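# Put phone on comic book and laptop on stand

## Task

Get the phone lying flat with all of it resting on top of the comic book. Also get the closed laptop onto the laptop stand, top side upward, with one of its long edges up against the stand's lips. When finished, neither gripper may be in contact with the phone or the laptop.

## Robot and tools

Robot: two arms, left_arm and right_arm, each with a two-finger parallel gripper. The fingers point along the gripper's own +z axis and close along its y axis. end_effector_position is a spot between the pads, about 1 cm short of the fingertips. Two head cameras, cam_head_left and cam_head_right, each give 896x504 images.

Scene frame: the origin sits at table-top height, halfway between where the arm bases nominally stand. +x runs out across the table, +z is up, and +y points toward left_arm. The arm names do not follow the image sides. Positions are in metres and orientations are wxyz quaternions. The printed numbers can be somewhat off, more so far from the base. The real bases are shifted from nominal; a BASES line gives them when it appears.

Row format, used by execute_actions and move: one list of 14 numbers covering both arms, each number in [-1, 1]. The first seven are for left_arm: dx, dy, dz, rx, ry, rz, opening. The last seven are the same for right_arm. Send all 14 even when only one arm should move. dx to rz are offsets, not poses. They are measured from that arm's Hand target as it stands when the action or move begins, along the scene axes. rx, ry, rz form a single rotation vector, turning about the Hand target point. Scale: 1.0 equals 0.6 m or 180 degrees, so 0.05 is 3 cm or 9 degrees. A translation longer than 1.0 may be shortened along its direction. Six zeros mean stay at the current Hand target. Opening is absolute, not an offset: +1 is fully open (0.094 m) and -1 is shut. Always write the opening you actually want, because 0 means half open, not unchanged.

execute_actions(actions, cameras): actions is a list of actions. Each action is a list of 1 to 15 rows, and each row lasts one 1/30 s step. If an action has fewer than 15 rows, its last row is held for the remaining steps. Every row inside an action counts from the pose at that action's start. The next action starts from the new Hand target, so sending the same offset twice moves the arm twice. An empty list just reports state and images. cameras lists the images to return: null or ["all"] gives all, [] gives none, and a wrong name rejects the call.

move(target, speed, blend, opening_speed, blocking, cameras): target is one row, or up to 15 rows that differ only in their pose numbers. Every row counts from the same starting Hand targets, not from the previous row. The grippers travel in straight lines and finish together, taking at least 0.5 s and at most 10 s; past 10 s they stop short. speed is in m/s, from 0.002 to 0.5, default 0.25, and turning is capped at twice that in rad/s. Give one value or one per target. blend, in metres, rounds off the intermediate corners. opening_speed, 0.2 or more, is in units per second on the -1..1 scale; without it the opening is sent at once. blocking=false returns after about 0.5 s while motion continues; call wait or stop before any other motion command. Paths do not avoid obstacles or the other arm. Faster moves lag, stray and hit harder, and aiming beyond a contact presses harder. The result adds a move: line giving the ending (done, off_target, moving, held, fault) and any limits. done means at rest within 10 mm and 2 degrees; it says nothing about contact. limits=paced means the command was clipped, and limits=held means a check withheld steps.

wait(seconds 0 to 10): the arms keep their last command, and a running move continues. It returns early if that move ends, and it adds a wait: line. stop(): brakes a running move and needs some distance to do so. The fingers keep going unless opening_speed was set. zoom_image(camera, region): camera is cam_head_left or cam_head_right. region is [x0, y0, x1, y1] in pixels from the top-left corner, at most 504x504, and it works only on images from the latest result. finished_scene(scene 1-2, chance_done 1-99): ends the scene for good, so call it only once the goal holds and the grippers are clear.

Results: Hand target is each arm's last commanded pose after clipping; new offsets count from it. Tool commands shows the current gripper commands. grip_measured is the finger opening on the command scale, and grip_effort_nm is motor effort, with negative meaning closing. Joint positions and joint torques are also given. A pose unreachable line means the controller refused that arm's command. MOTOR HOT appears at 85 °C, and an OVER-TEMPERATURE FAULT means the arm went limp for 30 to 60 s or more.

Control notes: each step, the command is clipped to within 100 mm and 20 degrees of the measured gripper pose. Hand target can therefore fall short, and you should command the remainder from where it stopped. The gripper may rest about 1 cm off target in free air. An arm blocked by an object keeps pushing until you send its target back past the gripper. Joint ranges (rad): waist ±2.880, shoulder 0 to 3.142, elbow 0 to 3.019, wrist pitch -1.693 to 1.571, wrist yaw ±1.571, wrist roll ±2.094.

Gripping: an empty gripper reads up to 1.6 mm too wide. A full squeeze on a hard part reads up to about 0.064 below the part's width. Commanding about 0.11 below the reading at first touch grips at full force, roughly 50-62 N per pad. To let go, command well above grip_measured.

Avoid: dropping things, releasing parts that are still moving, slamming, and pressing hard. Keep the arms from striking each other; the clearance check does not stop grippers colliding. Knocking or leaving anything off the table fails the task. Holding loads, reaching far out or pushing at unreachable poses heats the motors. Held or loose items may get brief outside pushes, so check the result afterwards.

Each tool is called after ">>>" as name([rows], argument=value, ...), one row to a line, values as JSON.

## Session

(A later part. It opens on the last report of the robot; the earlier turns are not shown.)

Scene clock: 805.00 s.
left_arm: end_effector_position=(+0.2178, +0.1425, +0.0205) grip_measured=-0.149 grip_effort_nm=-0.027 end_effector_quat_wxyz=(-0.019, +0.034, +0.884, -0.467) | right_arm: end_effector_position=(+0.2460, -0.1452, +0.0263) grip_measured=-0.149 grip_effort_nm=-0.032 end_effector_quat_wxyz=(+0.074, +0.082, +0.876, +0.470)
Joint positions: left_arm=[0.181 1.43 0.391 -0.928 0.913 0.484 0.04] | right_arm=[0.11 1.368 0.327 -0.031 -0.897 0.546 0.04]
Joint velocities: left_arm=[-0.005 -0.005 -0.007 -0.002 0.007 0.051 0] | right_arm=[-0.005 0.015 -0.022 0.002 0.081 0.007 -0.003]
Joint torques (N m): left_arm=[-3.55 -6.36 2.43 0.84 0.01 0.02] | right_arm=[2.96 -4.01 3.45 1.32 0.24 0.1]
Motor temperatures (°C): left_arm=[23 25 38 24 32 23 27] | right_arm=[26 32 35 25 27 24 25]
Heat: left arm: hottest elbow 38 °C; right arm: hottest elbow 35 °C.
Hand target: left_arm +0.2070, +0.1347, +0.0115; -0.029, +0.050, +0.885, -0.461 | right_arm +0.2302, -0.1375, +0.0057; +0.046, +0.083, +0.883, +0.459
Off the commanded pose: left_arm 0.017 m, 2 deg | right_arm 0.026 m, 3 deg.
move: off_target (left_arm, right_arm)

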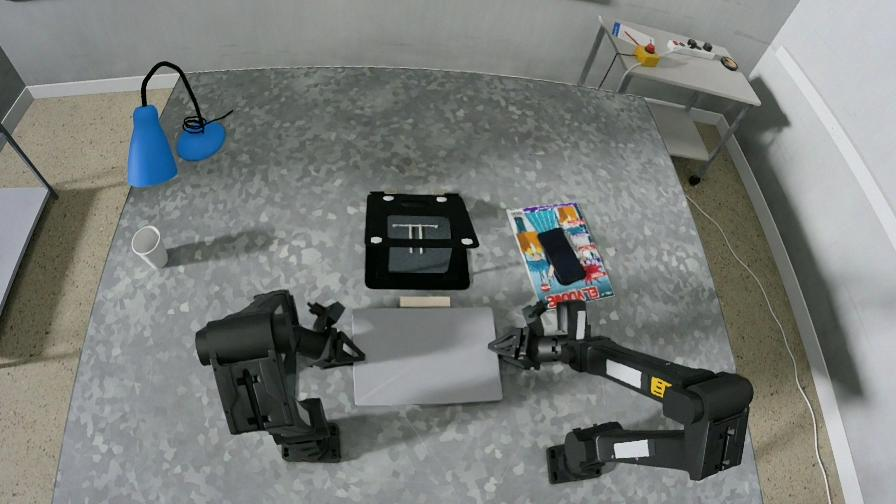

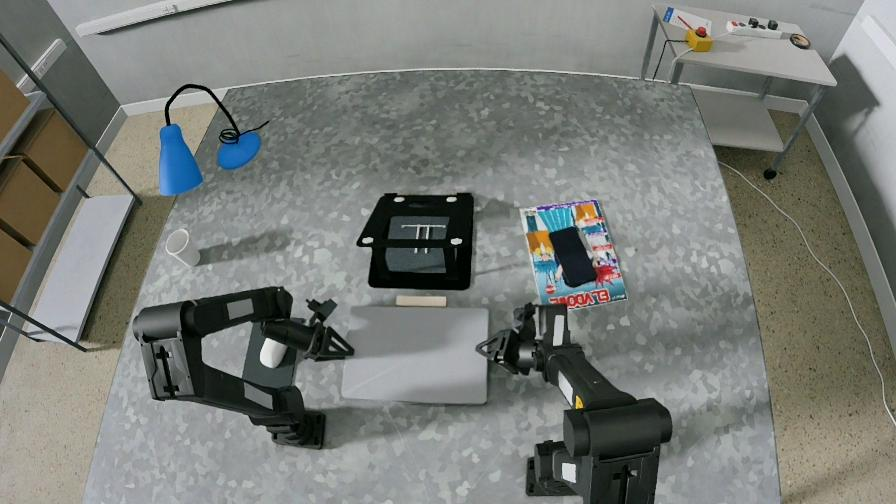

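>>> move(target=[-0.003,-0.04,0,0,0,0,-0.15,0.007,0.04,0,0,0,0,-0.15], speed=0.05)

>>> zoom_image(camera="cam_head_left", region=[290, 270, 570, 430])

>>> zoom_image(camera="cam_head_right", region=[290, 270, 570, 430])

Scene clock: 811.73 s.
left_arm: end_effector_position=(+0.2240, +0.1336, +0.0211) grip_measured=-0.149 grip_effort_nm=-0.032 end_effector_quat_wxyz=(-0.009, +0.018, +0.892, -0.451) | right_arm: end_effector_position=(+0.2579, -0.1390, +0.0269) grip_measured=-0.150 grip_effort_nm=-0.032 end_effector_quat_wxyz=(+0.093, +0.101, +0.878, +0.459)
Joint positions: left_arm=[0.122 1.361 0.366 -0.827 0.912 0.313 0.04] | right_arm=[0.15 1.367 0.324 0.062 -0.83 0.65 0.04]
Joint velocities: left_arm=[0.005 0.015 -0.002 -0.027 -0.037 0.037 0] | right_arm=[-0.024 -0.015 0.002 -0.002 0.022 -0.051 -0.001]
Joint torques (N m): left_arm=[-7.24 -5.13 2.44 1.44 1.36 0.15] | right_arm=[6.18 -3.08 4.08 1.43 -0.61 0.2]
Motor temperatures (°C): left_arm=[23 25 37 24 32 23 27] | right_arm=[26 32 35 25 27 24 25]
Heat: left arm: hottest elbow 37 °C; right arm: hottest elbow 35 °C.
Hand target: left_arm +0.2055, +0.1110, +0.0117; -0.028, +0.049, +0.885, -0.461 | right_arm +0.2345, -0.1135, +0.0054; +0.046, +0.082, +0.884, +0.459
Off the commanded pose: left_arm 0.031 m, 5 deg | right_arm 0.041 m, 6 deg.
move: off_target (left_arm, right_arm)

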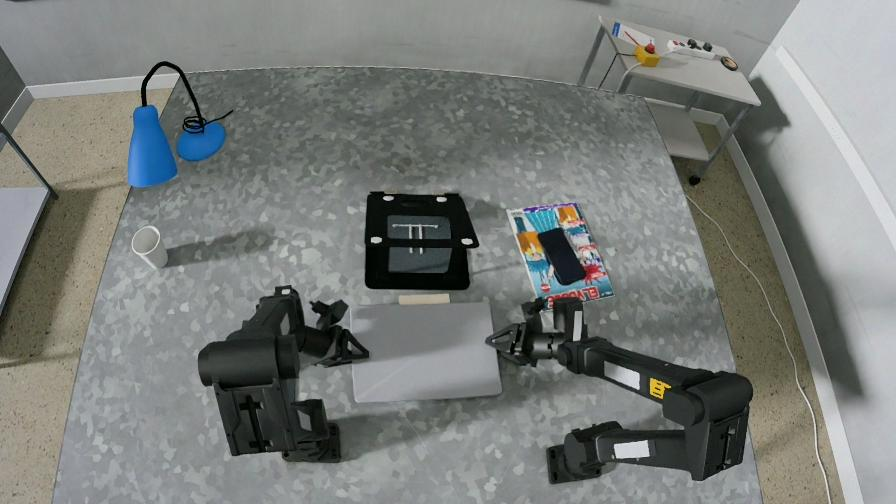

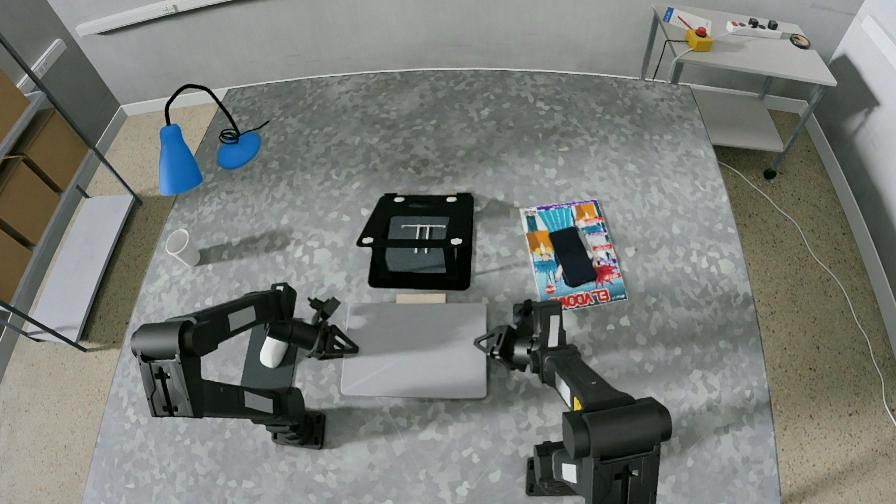

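Scaled by 1.800.

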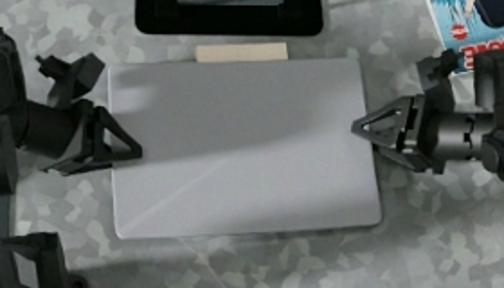

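Scaled by 1.800.

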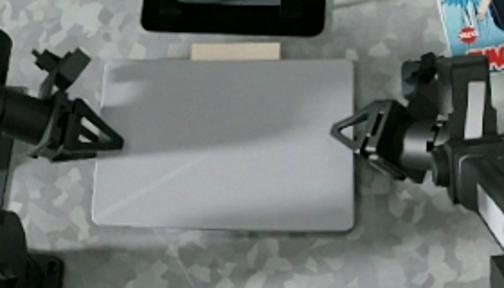

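>>> move(target=[0,0,0,0,0,0,-0.8,0,0,0,0,0,0,-0.8], speed=0.05, opening_speed=0.4)

>>> zoom_image(camera="cam_head_left", region=[290, 270, 570, 430])

>>> zoom_image(camera="cam_head_right", region=[290, 270, 570, 430])

Scene clock: 817.67 s.
left_arm: end_effector_position=(+0.2248, +0.1357, +0.0165) grip_measured=-0.450 grip_effort_nm=-1.009 end_effector_quat_wxyz=(-0.005, +0.018, +0.897, -0.441) | right_arm: end_effector_position=(+0.2571, -0.1431, +0.0186) grip_measured=-0.651 grip_effort_nm=-1.018 end_effector_quat_wxyz=(+0.095, +0.108, +0.884, +0.444)
Joint positions: left_arm=[0.121 1.361 0.36 -0.8 0.893 0.301 0.026] | right_arm=[0.15 1.379 0.318 0.063 -0.796 0.646 0.016]
Joint velocities: left_arm=[-0.005 -0.005 -0.007 0.007 0.007 -0.037 0] | right_arm=[-0.024 -0.015 -0.002 -0.007 -0.007 -0.051 -0.002]
Joint torques (N m): left_arm=[-7.71 -4.6 2.52 0.51 2.05 0.25] | right_arm=[6.12 -3.6 4.42 1.51 -1.76 0.25]
Motor temperatures (°C): left_arm=[23 25 36 24 33 23 27] | right_arm=[26 32 34 25 27 23 25]
Heat: left arm: hottest elbow 36 °C; right arm: hottest elbow 34 °C.
Hand target: left_arm +0.2054, +0.1109, +0.0117; -0.028, +0.049, +0.885, -0.461 | right_arm +0.2344, -0.1135, +0.0054; +0.046, +0.082, +0.884, +0.459
Off the commanded pose: left_arm 0.032 m, 5 deg | right_arm 0.040 m, 7 deg.
move: off_target (left_arm, right_arm)

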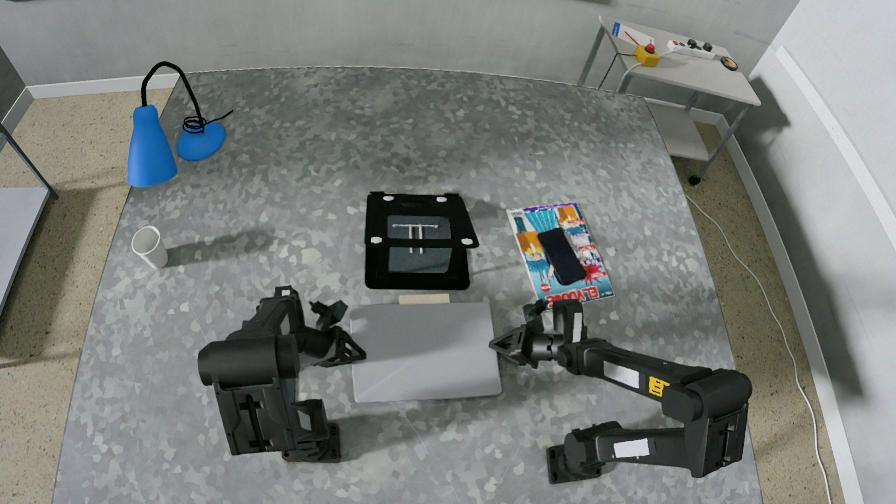

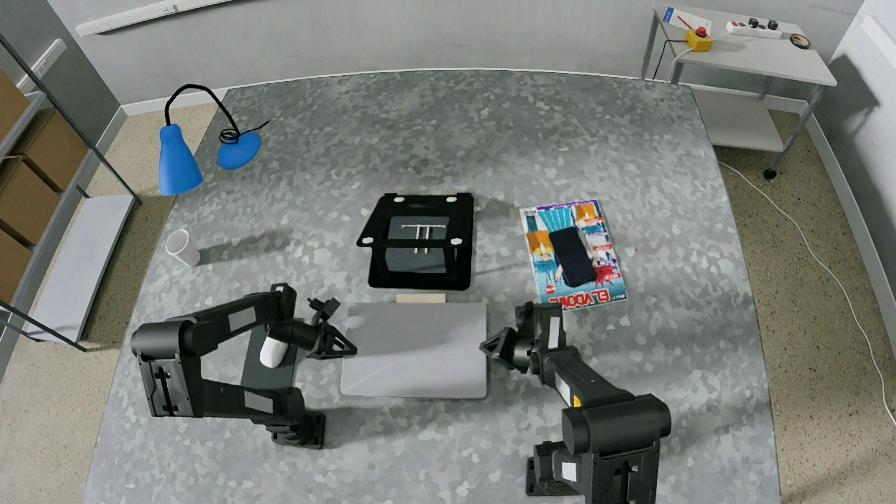

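Scaled by 1.800.

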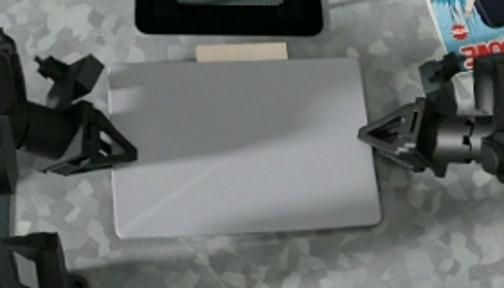

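Scaled by 1.800.

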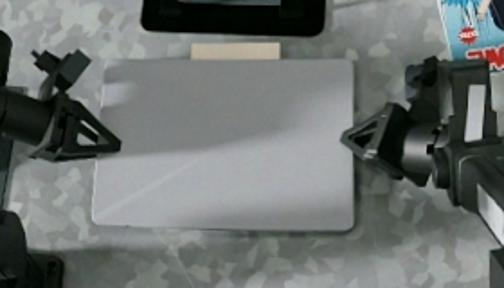

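>>> move(target=[0,0,0.06,0,0,0,-0.8,0,0,0.07,0,0,0,-0.8], speed=0.05)

>>> zoom_image(camera="cam_head_left", region=[290, 270, 570, 430])

>>> zoom_image(camera="cam_head_right", region=[290, 270, 570, 430])

Scene clock: 822.23 s.
left_arm: end_effector_position=(+0.2117, +0.1318, +0.0330) grip_measured=-0.477 grip_effort_nm=-0.999 end_effector_quat_wxyz=(-0.024, +0.018, +0.898, -0.438) | right_arm: end_effector_position=(+0.2385, -0.1483, +0.0224) grip_measured=-0.653 grip_effort_nm=-1.038 end_effector_quat_wxyz=(+0.063, +0.125, +0.895, +0.423)
Joint positions: left_arm=[0.102 1.273 0.36 -0.912 0.882 0.291 0.025] | right_arm=[0.151 1.295 0.319 -0.114 -0.774 0.634 0.016]
Joint velocities: left_arm=[0.005 -0.015 -0.002 -0.002 -0.037 0.022 0.001] | right_arm=[-0.024 -0.005 0.017 0.002 0.022 -0.007 0.001]
Joint torques (N m): left_arm=[-6.3 -8.82 6.15 -0.99 2.62 0.15] | right_arm=[6.48 -9.58 7.47 0.57 -2.58 0.4]
Motor temperatures (°C): left_arm=[23 25 36 24 35 24 27] | right_arm=[27 32 34 25 29 23 25]
Heat: left arm: hottest elbow 36 °C; right arm: hottest elbow 34 °C.
Hand target: left_arm +0.2055, +0.1113, +0.0474; -0.028, +0.049, +0.885, -0.461 | right_arm +0.2352, -0.1131, +0.0473; +0.046, +0.083, +0.884, +0.459
Off the commanded pose: left_arm 0.026 m, 5 deg | right_arm 0.043 m, 7 deg.
move: off_target (left_arm, right_arm)

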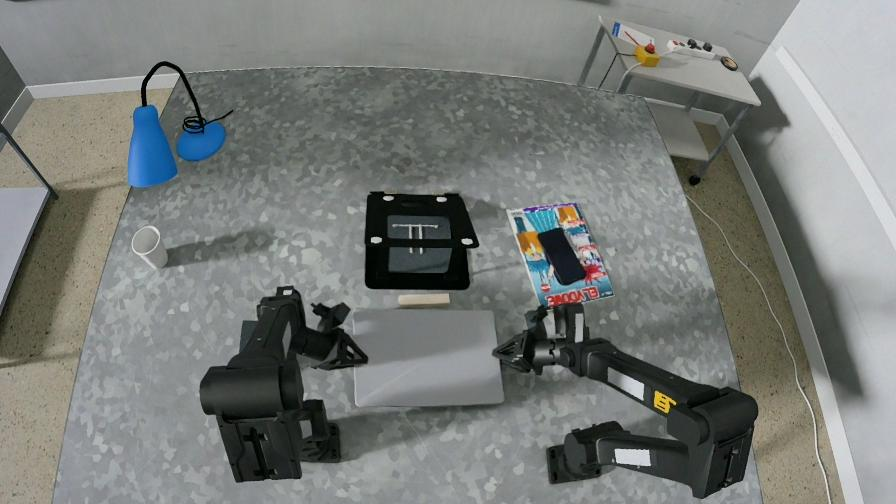

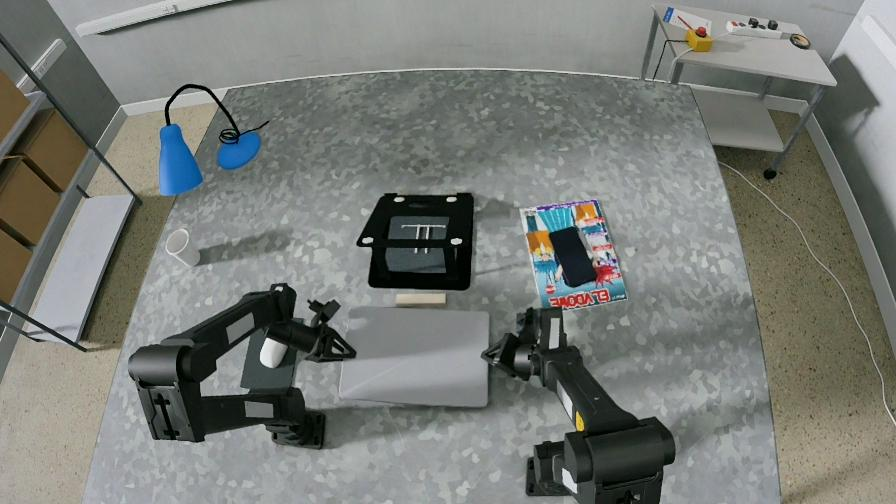

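Scaled by 1.800.

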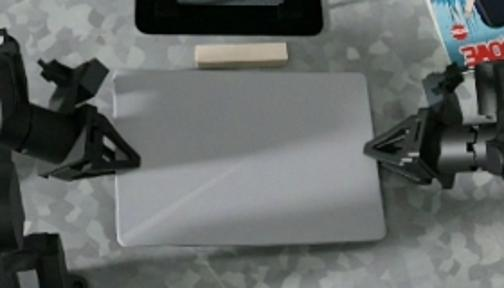

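Scaled by 1.800.

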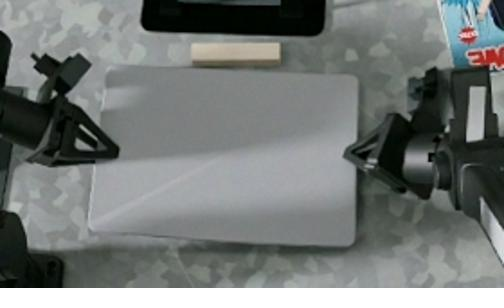

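>>> move(target=[0,-0.02,0.05,0,0,0,-0.8,0.01,0.02,0.1,0,0,0,-0.8], speed=0.06)

>>> zoom_image(camera="cam_head_left", region=[290, 270, 570, 430])

>>> zoom_image(camera="cam_head_right", region=[290, 270, 570, 430])

Scene clock: 827.77 s.
left_arm: end_effector_position=(+0.2009, +0.1236, +0.0557) grip_measured=-0.478 grip_effort_nm=-1.009 end_effector_quat_wxyz=(-0.037, +0.003, +0.900, -0.434) | right_arm: end_effector_position=(+0.2076, -0.1553, +0.0396) grip_measured=-0.656 grip_effort_nm=-1.038 end_effector_quat_wxyz=(+0.017, +0.166, +0.904, +0.393)
Joint positions: left_arm=[0.058 1.139 0.36 -1.01 0.881 0.198 0.025] | right_arm=[0.164 1.118 0.319 -0.389 -0.731 0.68 0.016]
Joint velocities: left_arm=[-0.015 -0.005 -0.002 0.002 -0.022 0.051 0] | right_arm=[-0.005 0.005 -0.007 0.007 -0.037 -0.007 0]
Joint torques (N m): left_arm=[-7.65 -6.3 9.63 -0.72 3.19 0.19] | right_arm=[7.24 -9.11 14.48 0.95 -3.78 0.24]
Motor temperatures (°C): left_arm=[23 25 35 24 38 24 27] | right_arm=[27 32 35 25 33 24 26]
Heat: left arm: hottest wrist yaw 38 °C; right arm: hottest elbow 35 °C.
Hand target: left_arm +0.2057, +0.0996, +0.0772; -0.028, +0.049, +0.885, -0.461 | right_arm +0.2422, -0.1004, +0.1072; +0.046, +0.083, +0.884, +0.459
Off the commanded pose: left_arm 0.033 m, 6 deg | right_arm 0.093 m, 13 deg.
move: off_target (left_arm, right_arm)

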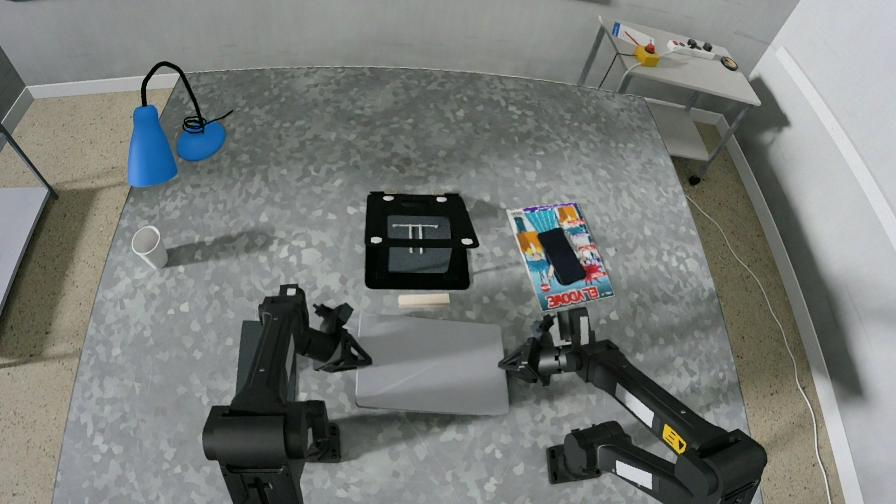

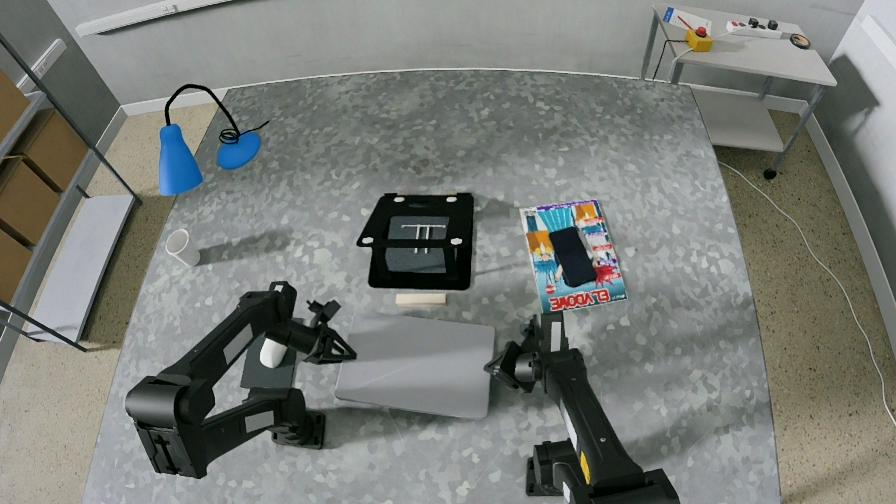

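Scaled by 1.800.

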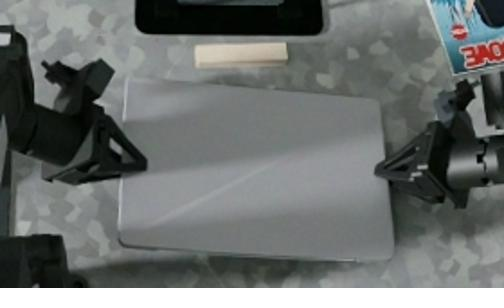

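Scaled by 1.800.

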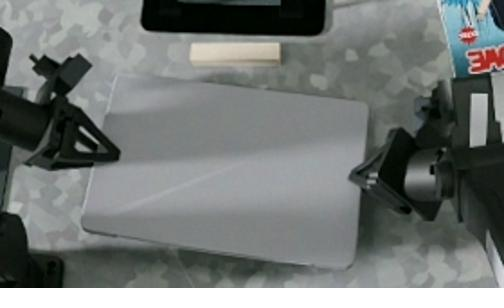

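>>> move(target=[0.03,-0.01,0.08,0,0,0,-0.8,0.06,0.0,0.12,0,0,0,-0.8], speed=0.06)

>>> zoom_image(camera="cam_head_left", region=[290, 270, 570, 430])

>>> zoom_image(camera="cam_head_right", region=[290, 270, 570, 430])

Scene clock: 835.40 s.
left_arm: end_effector_position=(+0.2068, +0.1197, +0.0911) grip_measured=-0.496 grip_effort_nm=-1.013 end_effector_quat_wxyz=(-0.053, -0.007, +0.899, -0.434) | right_arm: end_effector_position=(+0.2138, -0.1594, +0.0699) grip_measured=-0.663 grip_effort_nm=-1.043 end_effector_quat_wxyz=(-0.003, +0.158, +0.906, +0.394)
Joint positions: left_arm=[0.034 1.063 0.433 -1.159 0.886 0.15 0.024] | right_arm=[0.128 1.079 0.409 -0.603 -0.765 0.599 0.016]
Joint velocities: left_arm=[-0.005 -0.015 0.007 -0.007 -0.007 -0.037 0.001] | right_arm=[0.005 -0.015 0.002 -0.017 -0.022 -0.022 0]
Joint torques (N m): left_arm=[-7 -7.12 14.37 -0.7 3.2 0.24] | right_arm=[4.72 -9.35 16.51 0.92 -3.79 0.08]
Motor temperatures (°C): left_arm=[23 25 35 24 43 24 28] | right_arm=[27 32 38 25 42 23 26]
Heat: left arm: hottest wrist yaw 43 °C; right arm: hottest wrist yaw 42 °C.
Hand target: left_arm +0.2240, +0.0940, +0.1252; -0.028, +0.049, +0.885, -0.461 | right_arm +0.2601, -0.1174, +0.1469; +0.046, +0.083, +0.883, +0.459
Off the commanded pose: left_arm 0.046 m, 8 deg | right_arm 0.140 m, 13 deg; position clipped.
move: off_target (left_arm, right_arm); limits=paced

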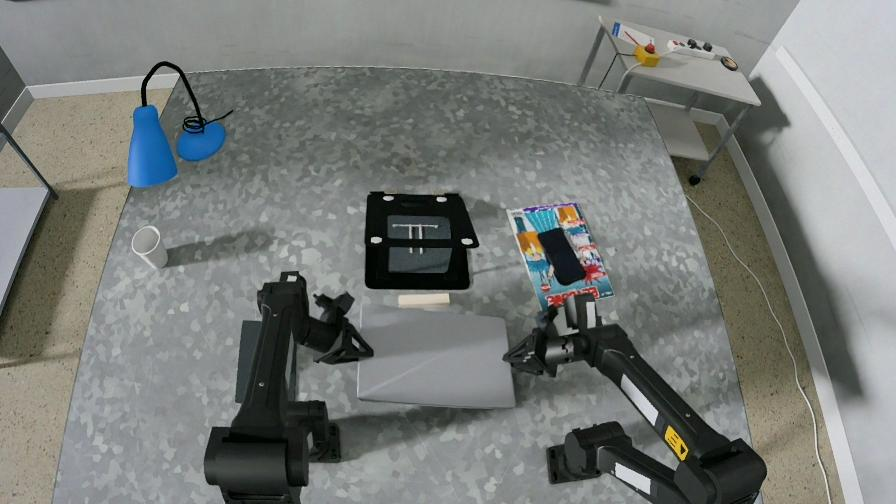

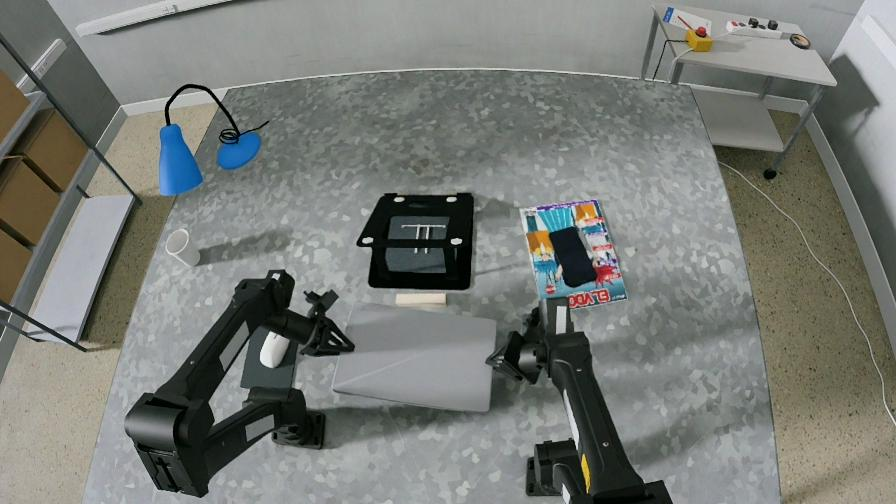

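Scaled by 1.800.

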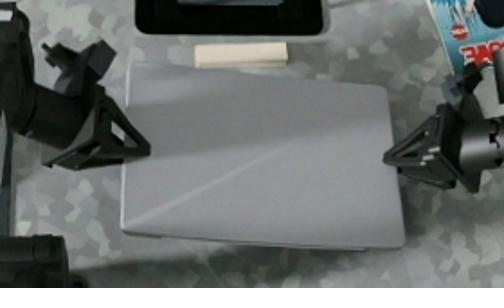

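Scaled by 1.800.

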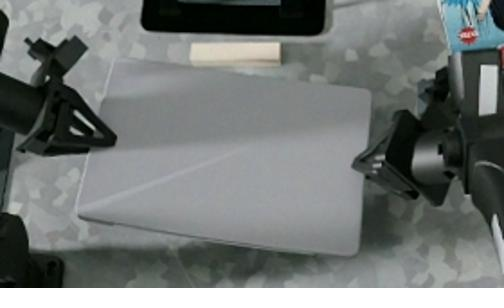

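>>> move([
  [0,0,0.1,0,0,0,-0.8,0.0,0.0,0.1,0,0,0,-0.8],
  [0.08,0,0.14,0,0,0,-0.8,0.12,0.0,0.16,0,0,0,-0.8],
], speed=0.06, blend=0.02)

Scene clock: 843.33 s.
left_arm: end_effector_position=(+0.2607, +0.1199, +0.1785) grip_measured=-0.512 grip_effort_nm=-1.009 end_effector_quat_wxyz=(-0.047, -0.019, +0.894, -0.445) | right_arm: end_effector_position=(+0.2934, -0.1585, +0.1647) grip_measured=-0.664 grip_effort_nm=-1.043 end_effector_quat_wxyz=(+0.008, +0.136, +0.904, +0.405)
Joint positions: left_arm=[0.034 1.07 0.691 -1.385 0.915 0.116 0.023] | right_arm=[0.088 1.156 0.744 -0.88 -0.797 0.51 0.016]
Joint velocities: left_arm=[-0.024 -0.015 0.007 0.022 -0.037 -0.037 -0.001] | right_arm=[-0.005 -0.005 0.002 -0.012 0.037 0.007 0]
Joint torques (N m): left_arm=[-7.36 -6.53 15.97 -0.73 2.08 0.5] | right_arm=[4.72 -9.7 18.32 0.92 -3.33 0.44]
Motor temperatures (°C): left_arm=[23 25 36 24 45 24 28] | right_arm=[27 32 42 25 47 23 26]
Heat: left arm: hottest wrist yaw 45 °C; right arm: hottest wrist yaw 47 °C.
Hand target: left_arm +0.2721, +0.0945, +0.2092; -0.028, +0.049, +0.885, -0.461 | right_arm +0.3340, -0.1172, +0.2419; +0.047, +0.083, +0.883, +0.459
Off the commanded pose: left_arm 0.042 m, 8 deg | right_arm 0.096 m, 10 deg.
move: off_target (left_arm, right_arm); limits=paced

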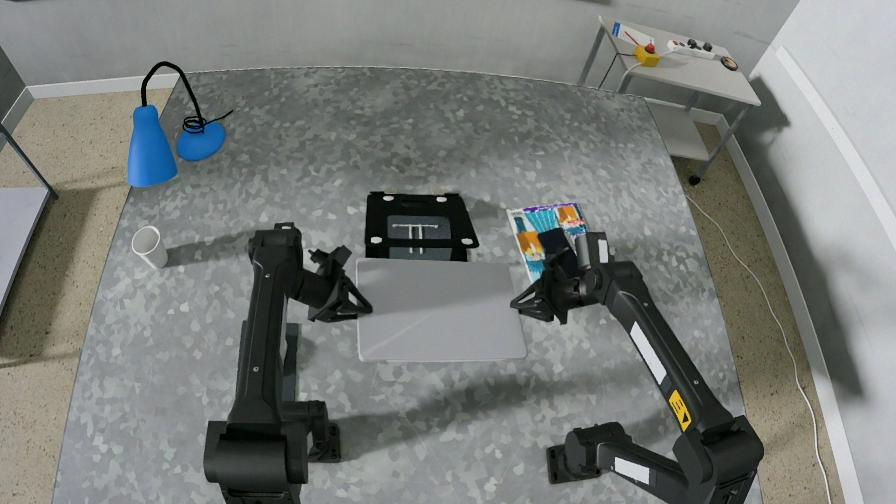

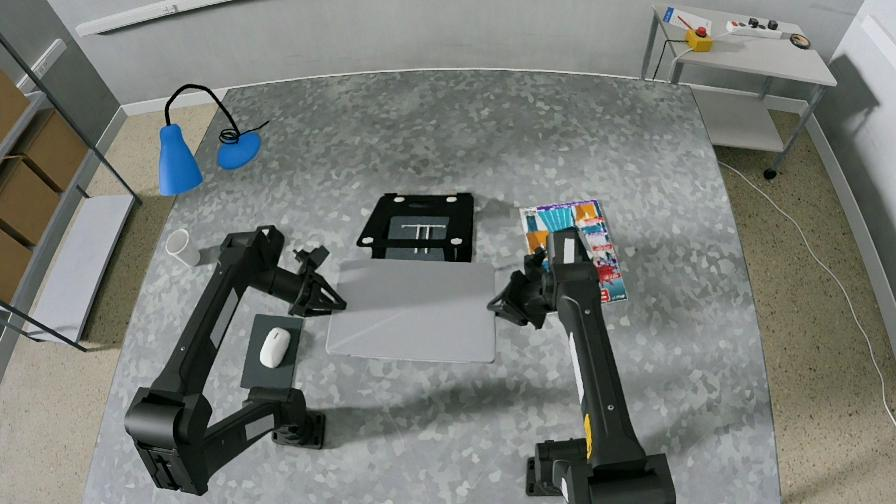

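>>> move(target=[0.203,0.02,0.033,0,0,0,-0.8,0.204,0.003,0.033,0,0,0,-0.8], speed=0.08)

Scene clock: 861.60 s.
left_arm: end_effector_position=(+0.3805, +0.1265, +0.1976) grip_measured=-0.512 grip_effort_nm=-1.013 end_effector_quat_wxyz=(-0.056, -0.012, +0.890, -0.453) | right_arm: end_effector_position=(+0.4166, -0.1499, +0.1867) grip_measured=-0.667 grip_effort_nm=-1.033 end_effector_quat_wxyz=(+0.003, +0.126, +0.899, +0.419)
Joint positions: left_arm=[0.035 1.409 1.019 -1.416 0.927 0.155 0.023] | right_arm=[0.071 1.48 1.094 -0.932 -0.836 0.467 0.016]
Joint velocities: left_arm=[-0.005 0.005 0.002 -0.002 0.022 -0.007 -0.001] | right_arm=[-0.015 -0.005 -0.002 -0.002 0.022 0.022 -0.001]
Joint torques (N m): left_arm=[-5.77 -12.75 16.01 -1.21 1.34 0.6] | right_arm=[3.37 -16.15 18.03 0.77 -2.45 0.45]
Motor temperatures (°C): left_arm=[23 25 37 24 43 24 28] | right_arm=[27 32 46 25 51 24 27]
Heat: left arm: hottest wrist yaw 43 °C; right arm: hottest wrist yaw 51 °C.
Hand target: left_arm +0.3938, +0.1060, +0.2293; -0.028, +0.049, +0.885, -0.461 | right_arm +0.4569, -0.1168, +0.2591; +0.047, +0.083, +0.883, +0.459
Off the commanded pose: left_arm 0.040 m, 8 deg | right_arm 0.092 m, 9 deg.
move: off_target (left_arm, right_arm); limits=paced

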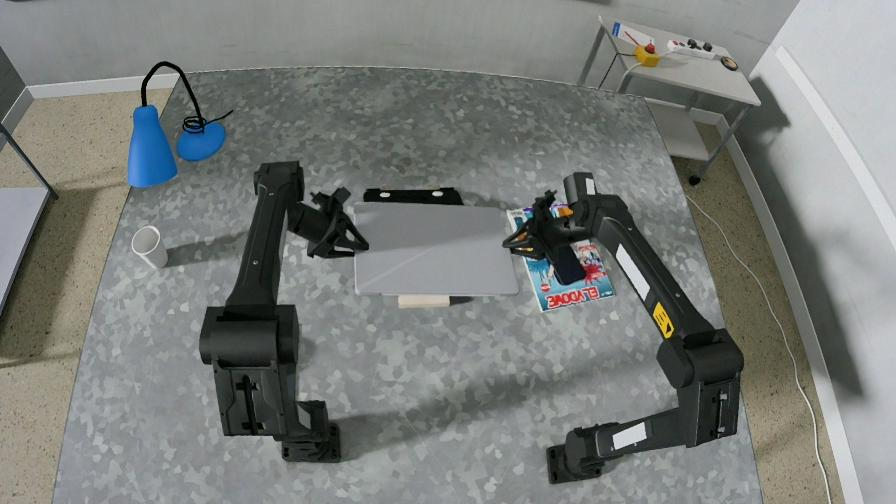

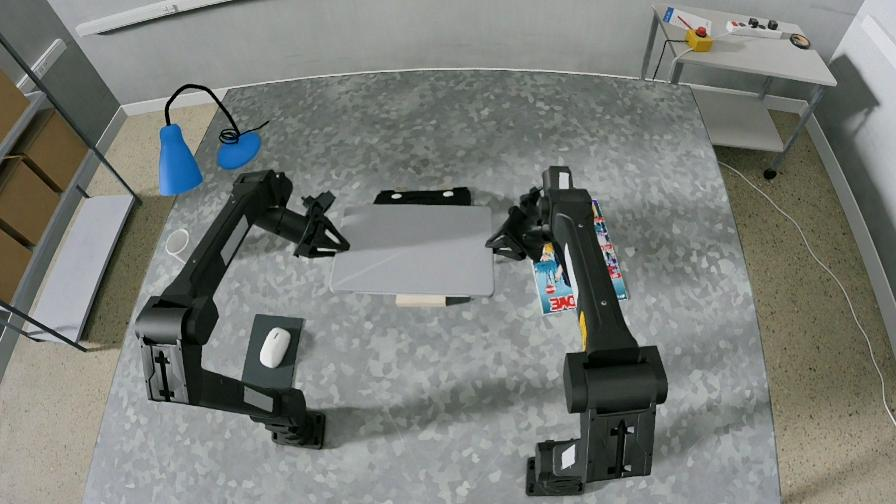

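>>> zoom_image(camera="cam_head_left", region=[330, 160, 540, 320])

>>> zoom_image(camera="cam_head_right", region=[310, 160, 520, 320])

Scaled by 2.400.

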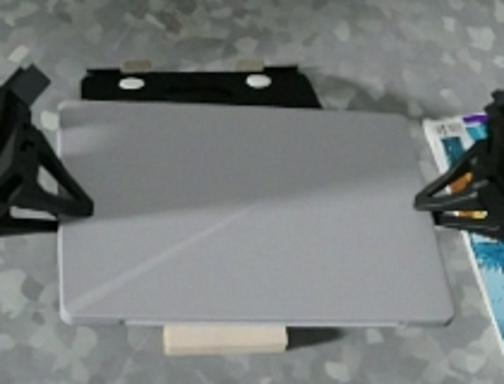

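Scaled by 2.400.

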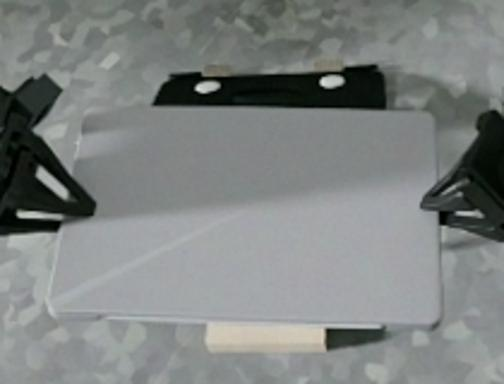

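>>> move([
  [0,0,0.067,0,0,0,-0.8,0,0,0.067,0,0,0,-0.8],
  [0.143,0.005,0.067,0,0,0,-0.8,0.143,-0.007,0.067,0,0,0,-0.8],
], speed=0.08)

>>> zoom_image(camera="cam_head_left", region=[330, 120, 540, 280])

>>> zoom_image(camera="cam_head_right", region=[310, 120, 520, 280])

Scene clock: 878.13 s.
left_arm: end_effector_position=(+0.4652, +0.1308, +0.2333) grip_measured=-0.516 grip_effort_nm=-1.009 end_effector_quat_wxyz=(-0.071, -0.020, +0.885, -0.459) | right_arm: end_effector_position=(+0.5066, -0.1446, +0.2239) grip_measured=-0.676 grip_effort_nm=-1.038 end_effector_quat_wxyz=(-0.008, +0.120, +0.897, +0.426)
Joint positions: left_arm=[0.035 1.61 1.334 -1.57 0.939 0.16 0.023] | right_arm=[0.063 1.691 1.446 -1.109 -0.861 0.434 0.015]
Joint velocities: left_arm=[-0.005 -0.005 -0.002 0.002 0.051 -0.037 -0.001] | right_arm=[-0.005 -0.015 0.002 0.012 0.051 -0.051 0]
Joint torques (N m): left_arm=[-4.78 -17.08 16.96 -0.28 0.88 0.65] | right_arm=[2.2 -20.6 18.06 0.94 -1.96 0.33]
Motor temperatures (°C): left_arm=[23 26 41 24 40 24 28] | right_arm=[27 33 57 25 48 24 27]
Heat: left arm: hottest elbow 41 °C; right arm: hottest elbow 57 °C.
Hand target: left_arm +0.4797, +0.1090, +0.2698; -0.028, +0.049, +0.885, -0.461 | right_arm +0.5435, -0.1217, +0.2979; +0.047, +0.083, +0.883, +0.459
Off the commanded pose: left_arm 0.045 m, 9 deg | right_arm 0.087 m, 9 deg.
move: off_target (left_arm, right_arm); limits=paced

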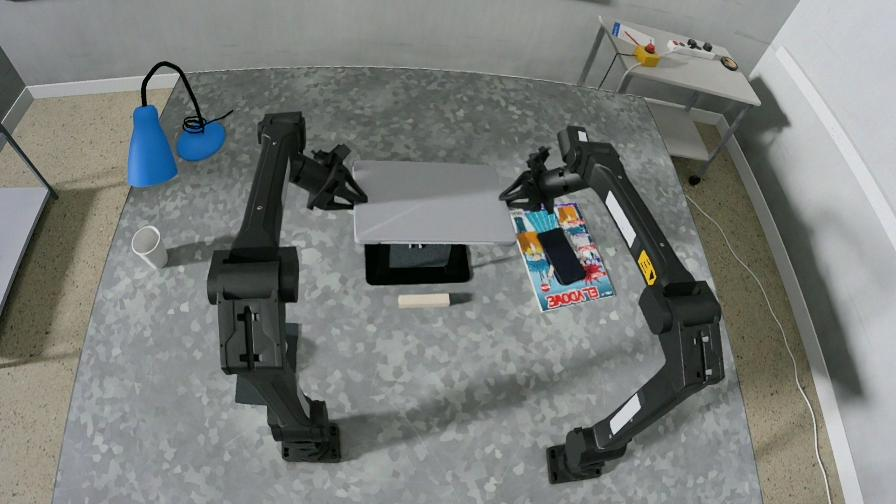

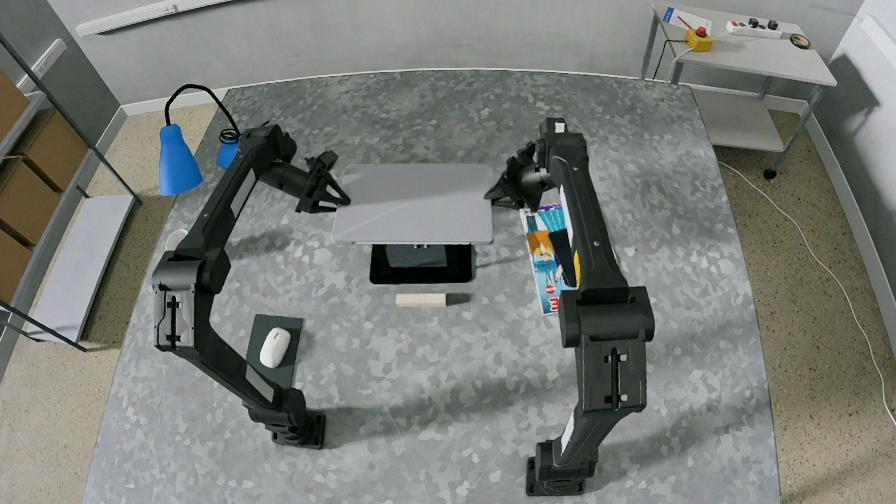

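Scaled by 2.400.

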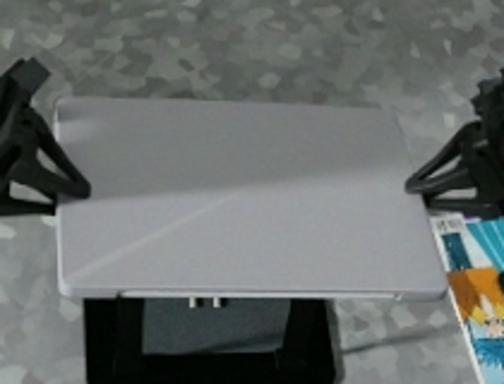

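Scaled by 2.400.

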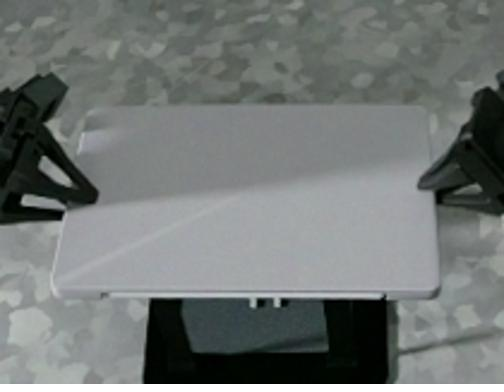

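>>> move([
  [0.059,0.007,0,0,0,0,-0.8,0.06,0.002,0,0,0,0,-0.8],
  [0.059,0.007,-0.167,0,0,0,-0.8,0.06,0.002,-0.167,0,0,0,-0.8],
], speed=0.08)

>>> zoom_image(camera="cam_head_left", region=[330, 120, 540, 280])

>>> zoom_image(camera="cam_head_right", region=[310, 120, 520, 280])

Scene clock: 895.13 s.
left_arm: end_effector_position=(+0.5210, +0.1337, +0.1589) grip_measured=-0.516 grip_effort_nm=-1.013 end_effector_quat_wxyz=(-0.044, -0.005, +0.886, -0.461) | right_arm: end_effector_position=(+0.5692, -0.1404, +0.1580) grip_measured=-0.685 grip_effort_nm=-1.033 end_effector_quat_wxyz=(+0.023, +0.099, +0.895, +0.435)
Joint positions: left_arm=[0.035 1.787 1.364 -1.364 0.947 0.163 0.023] | right_arm=[0.062 1.873 1.51 -0.926 -0.868 0.419 0.015]
Joint velocities: left_arm=[0.005 -0.005 -0.002 0.002 0.051 0.007 0] | right_arm=[0.005 -0.015 -0.012 -0.002 0.007 -0.007 0.001]
Joint torques (N m): left_arm=[-3.96 -18.78 8.98 0.02 0.58 0.69] | right_arm=[2.08 -24.29 10.24 1.51 -1.74 0.43]
Motor temperatures (°C): left_arm=[23 27 43 24 37 24 29] | right_arm=[27 35 61 25 45 24 27]
Heat: left arm: hottest elbow 43 °C; right arm: hottest elbow 61 °C.
Hand target: left_arm +0.5151, +0.1119, +0.1699; -0.028, +0.049, +0.885, -0.461 | right_arm +0.5776, -0.1222, +0.1966; +0.047, +0.083, +0.883, +0.459
Off the commanded pose: left_arm 0.024 m, 6 deg | right_arm 0.046 m, 5 deg.
move: off_target (left_arm, right_arm)

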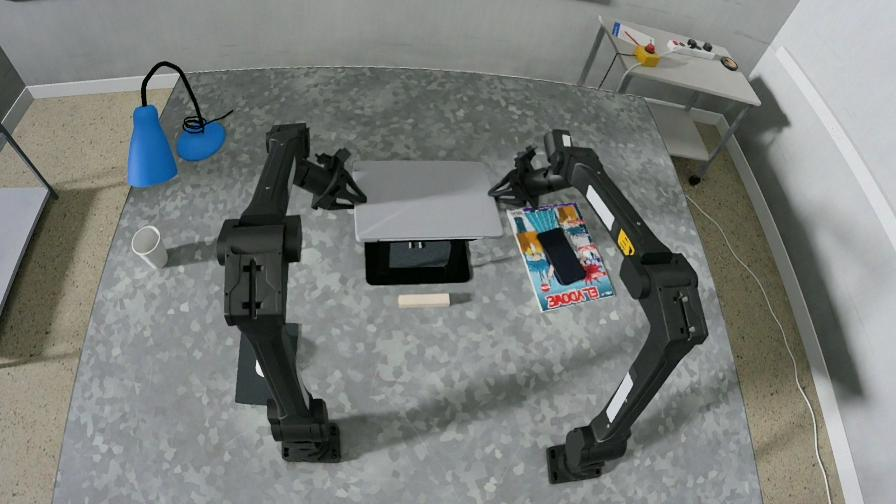

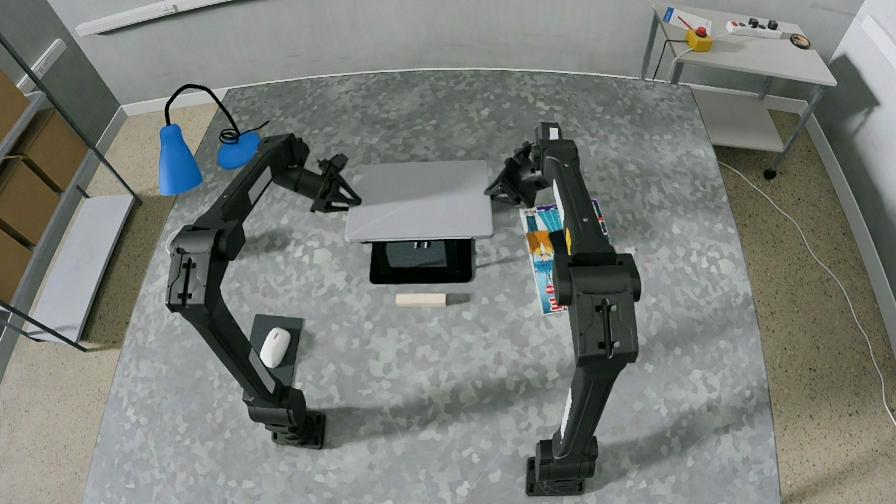

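Scaled by 2.400.

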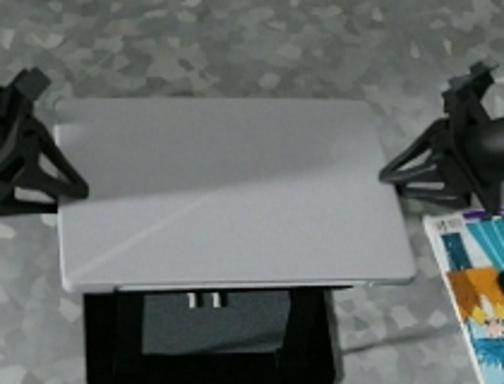

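Scaled by 2.400.

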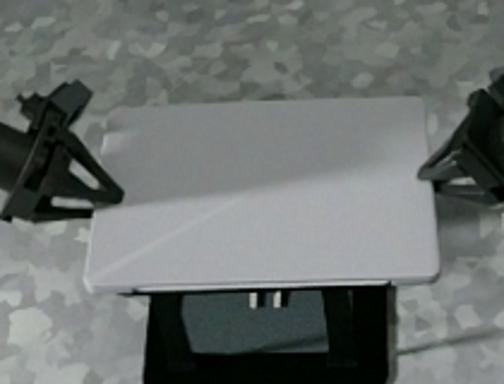

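>>> move([
  [-0.033,0.003,0,0,0,0,-0.8,-0.033,0.006,0,0,0,0,-0.8],
  [-0.033,0.003,-0.09,0,0,0,-0.8,-0.033,0.006,-0.09,0,0,0,-0.8],
], speed=0.06)

>>> zoom_image(camera="cam_head_left", region=[330, 120, 540, 280])

>>> zoom_image(camera="cam_head_right", region=[310, 120, 520, 280])

Scene clock: 902.73 s.
left_arm: end_effector_position=(+0.5061, +0.1343, +0.1265) grip_measured=-0.506 grip_effort_nm=-1.009 end_effector_quat_wxyz=(-0.056, -0.054, +0.878, -0.473) | right_arm: end_effector_position=(+0.5588, -0.1406, +0.1274) grip_measured=-0.723 grip_effort_nm=-1.038 end_effector_quat_wxyz=(+0.032, +0.118, +0.887, +0.445)
Joint positions: left_arm=[0.046 1.783 1.252 -1.237 0.98 0.057 0.023] | right_arm=[0.061 1.861 1.39 -0.758 -0.879 0.492 0.013]
Joint velocities: left_arm=[0.005 -0.024 -0.017 -0.017 0.125 -0.037 -0.001] | right_arm=[-0.015 -0.005 0.012 0.007 -0.022 -0.037 0]
Joint torques (N m): left_arm=[-5.66 -17.96 6.16 1.06 -0.68 1.65] | right_arm=[2.73 -22.71 7.68 1.65 -1.19 -0.05]
Motor temperatures (°C): left_arm=[23 27 41 24 37 24 29] | right_arm=[27 36 58 25 43 24 27]
Heat: left arm: hottest elbow 41 °C; right arm: hottest elbow 58 °C.
Hand target: left_arm +0.4952, +0.1133, +0.1159; -0.028, +0.049, +0.885, -0.461 | right_arm +0.5567, -0.1190, +0.1431; +0.047, +0.083, +0.883, +0.459
Off the commanded pose: left_arm 0.026 m, 12 deg | right_arm 0.027 m, 5 deg.
move: off_target (left_arm, right_arm)

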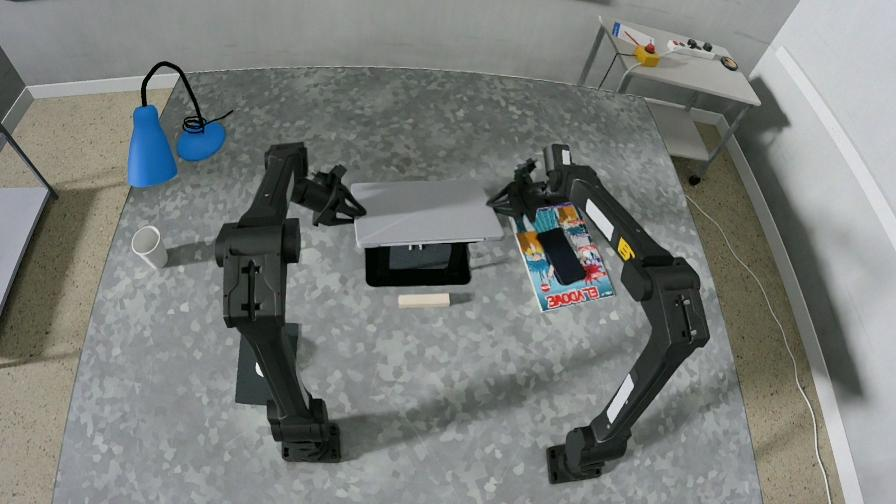

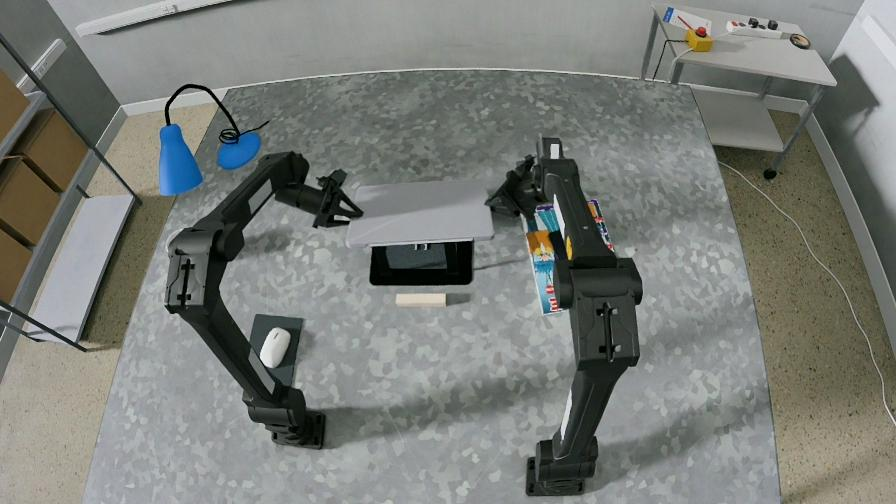

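Scaled by 2.400.

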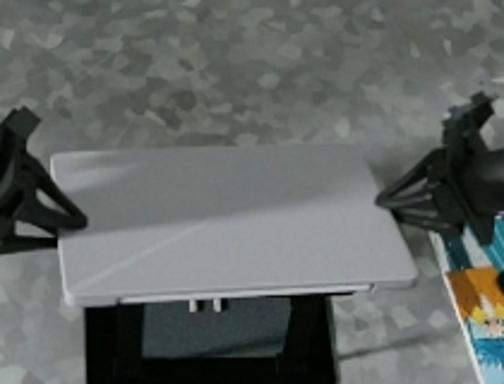

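Scaled by 2.400.

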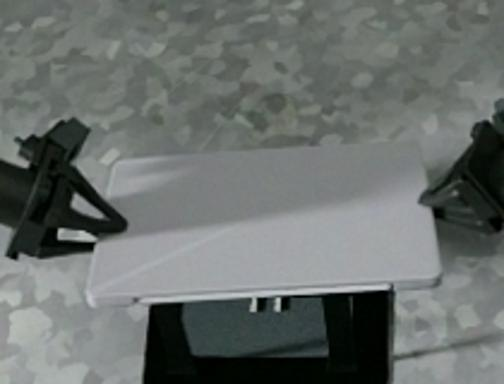

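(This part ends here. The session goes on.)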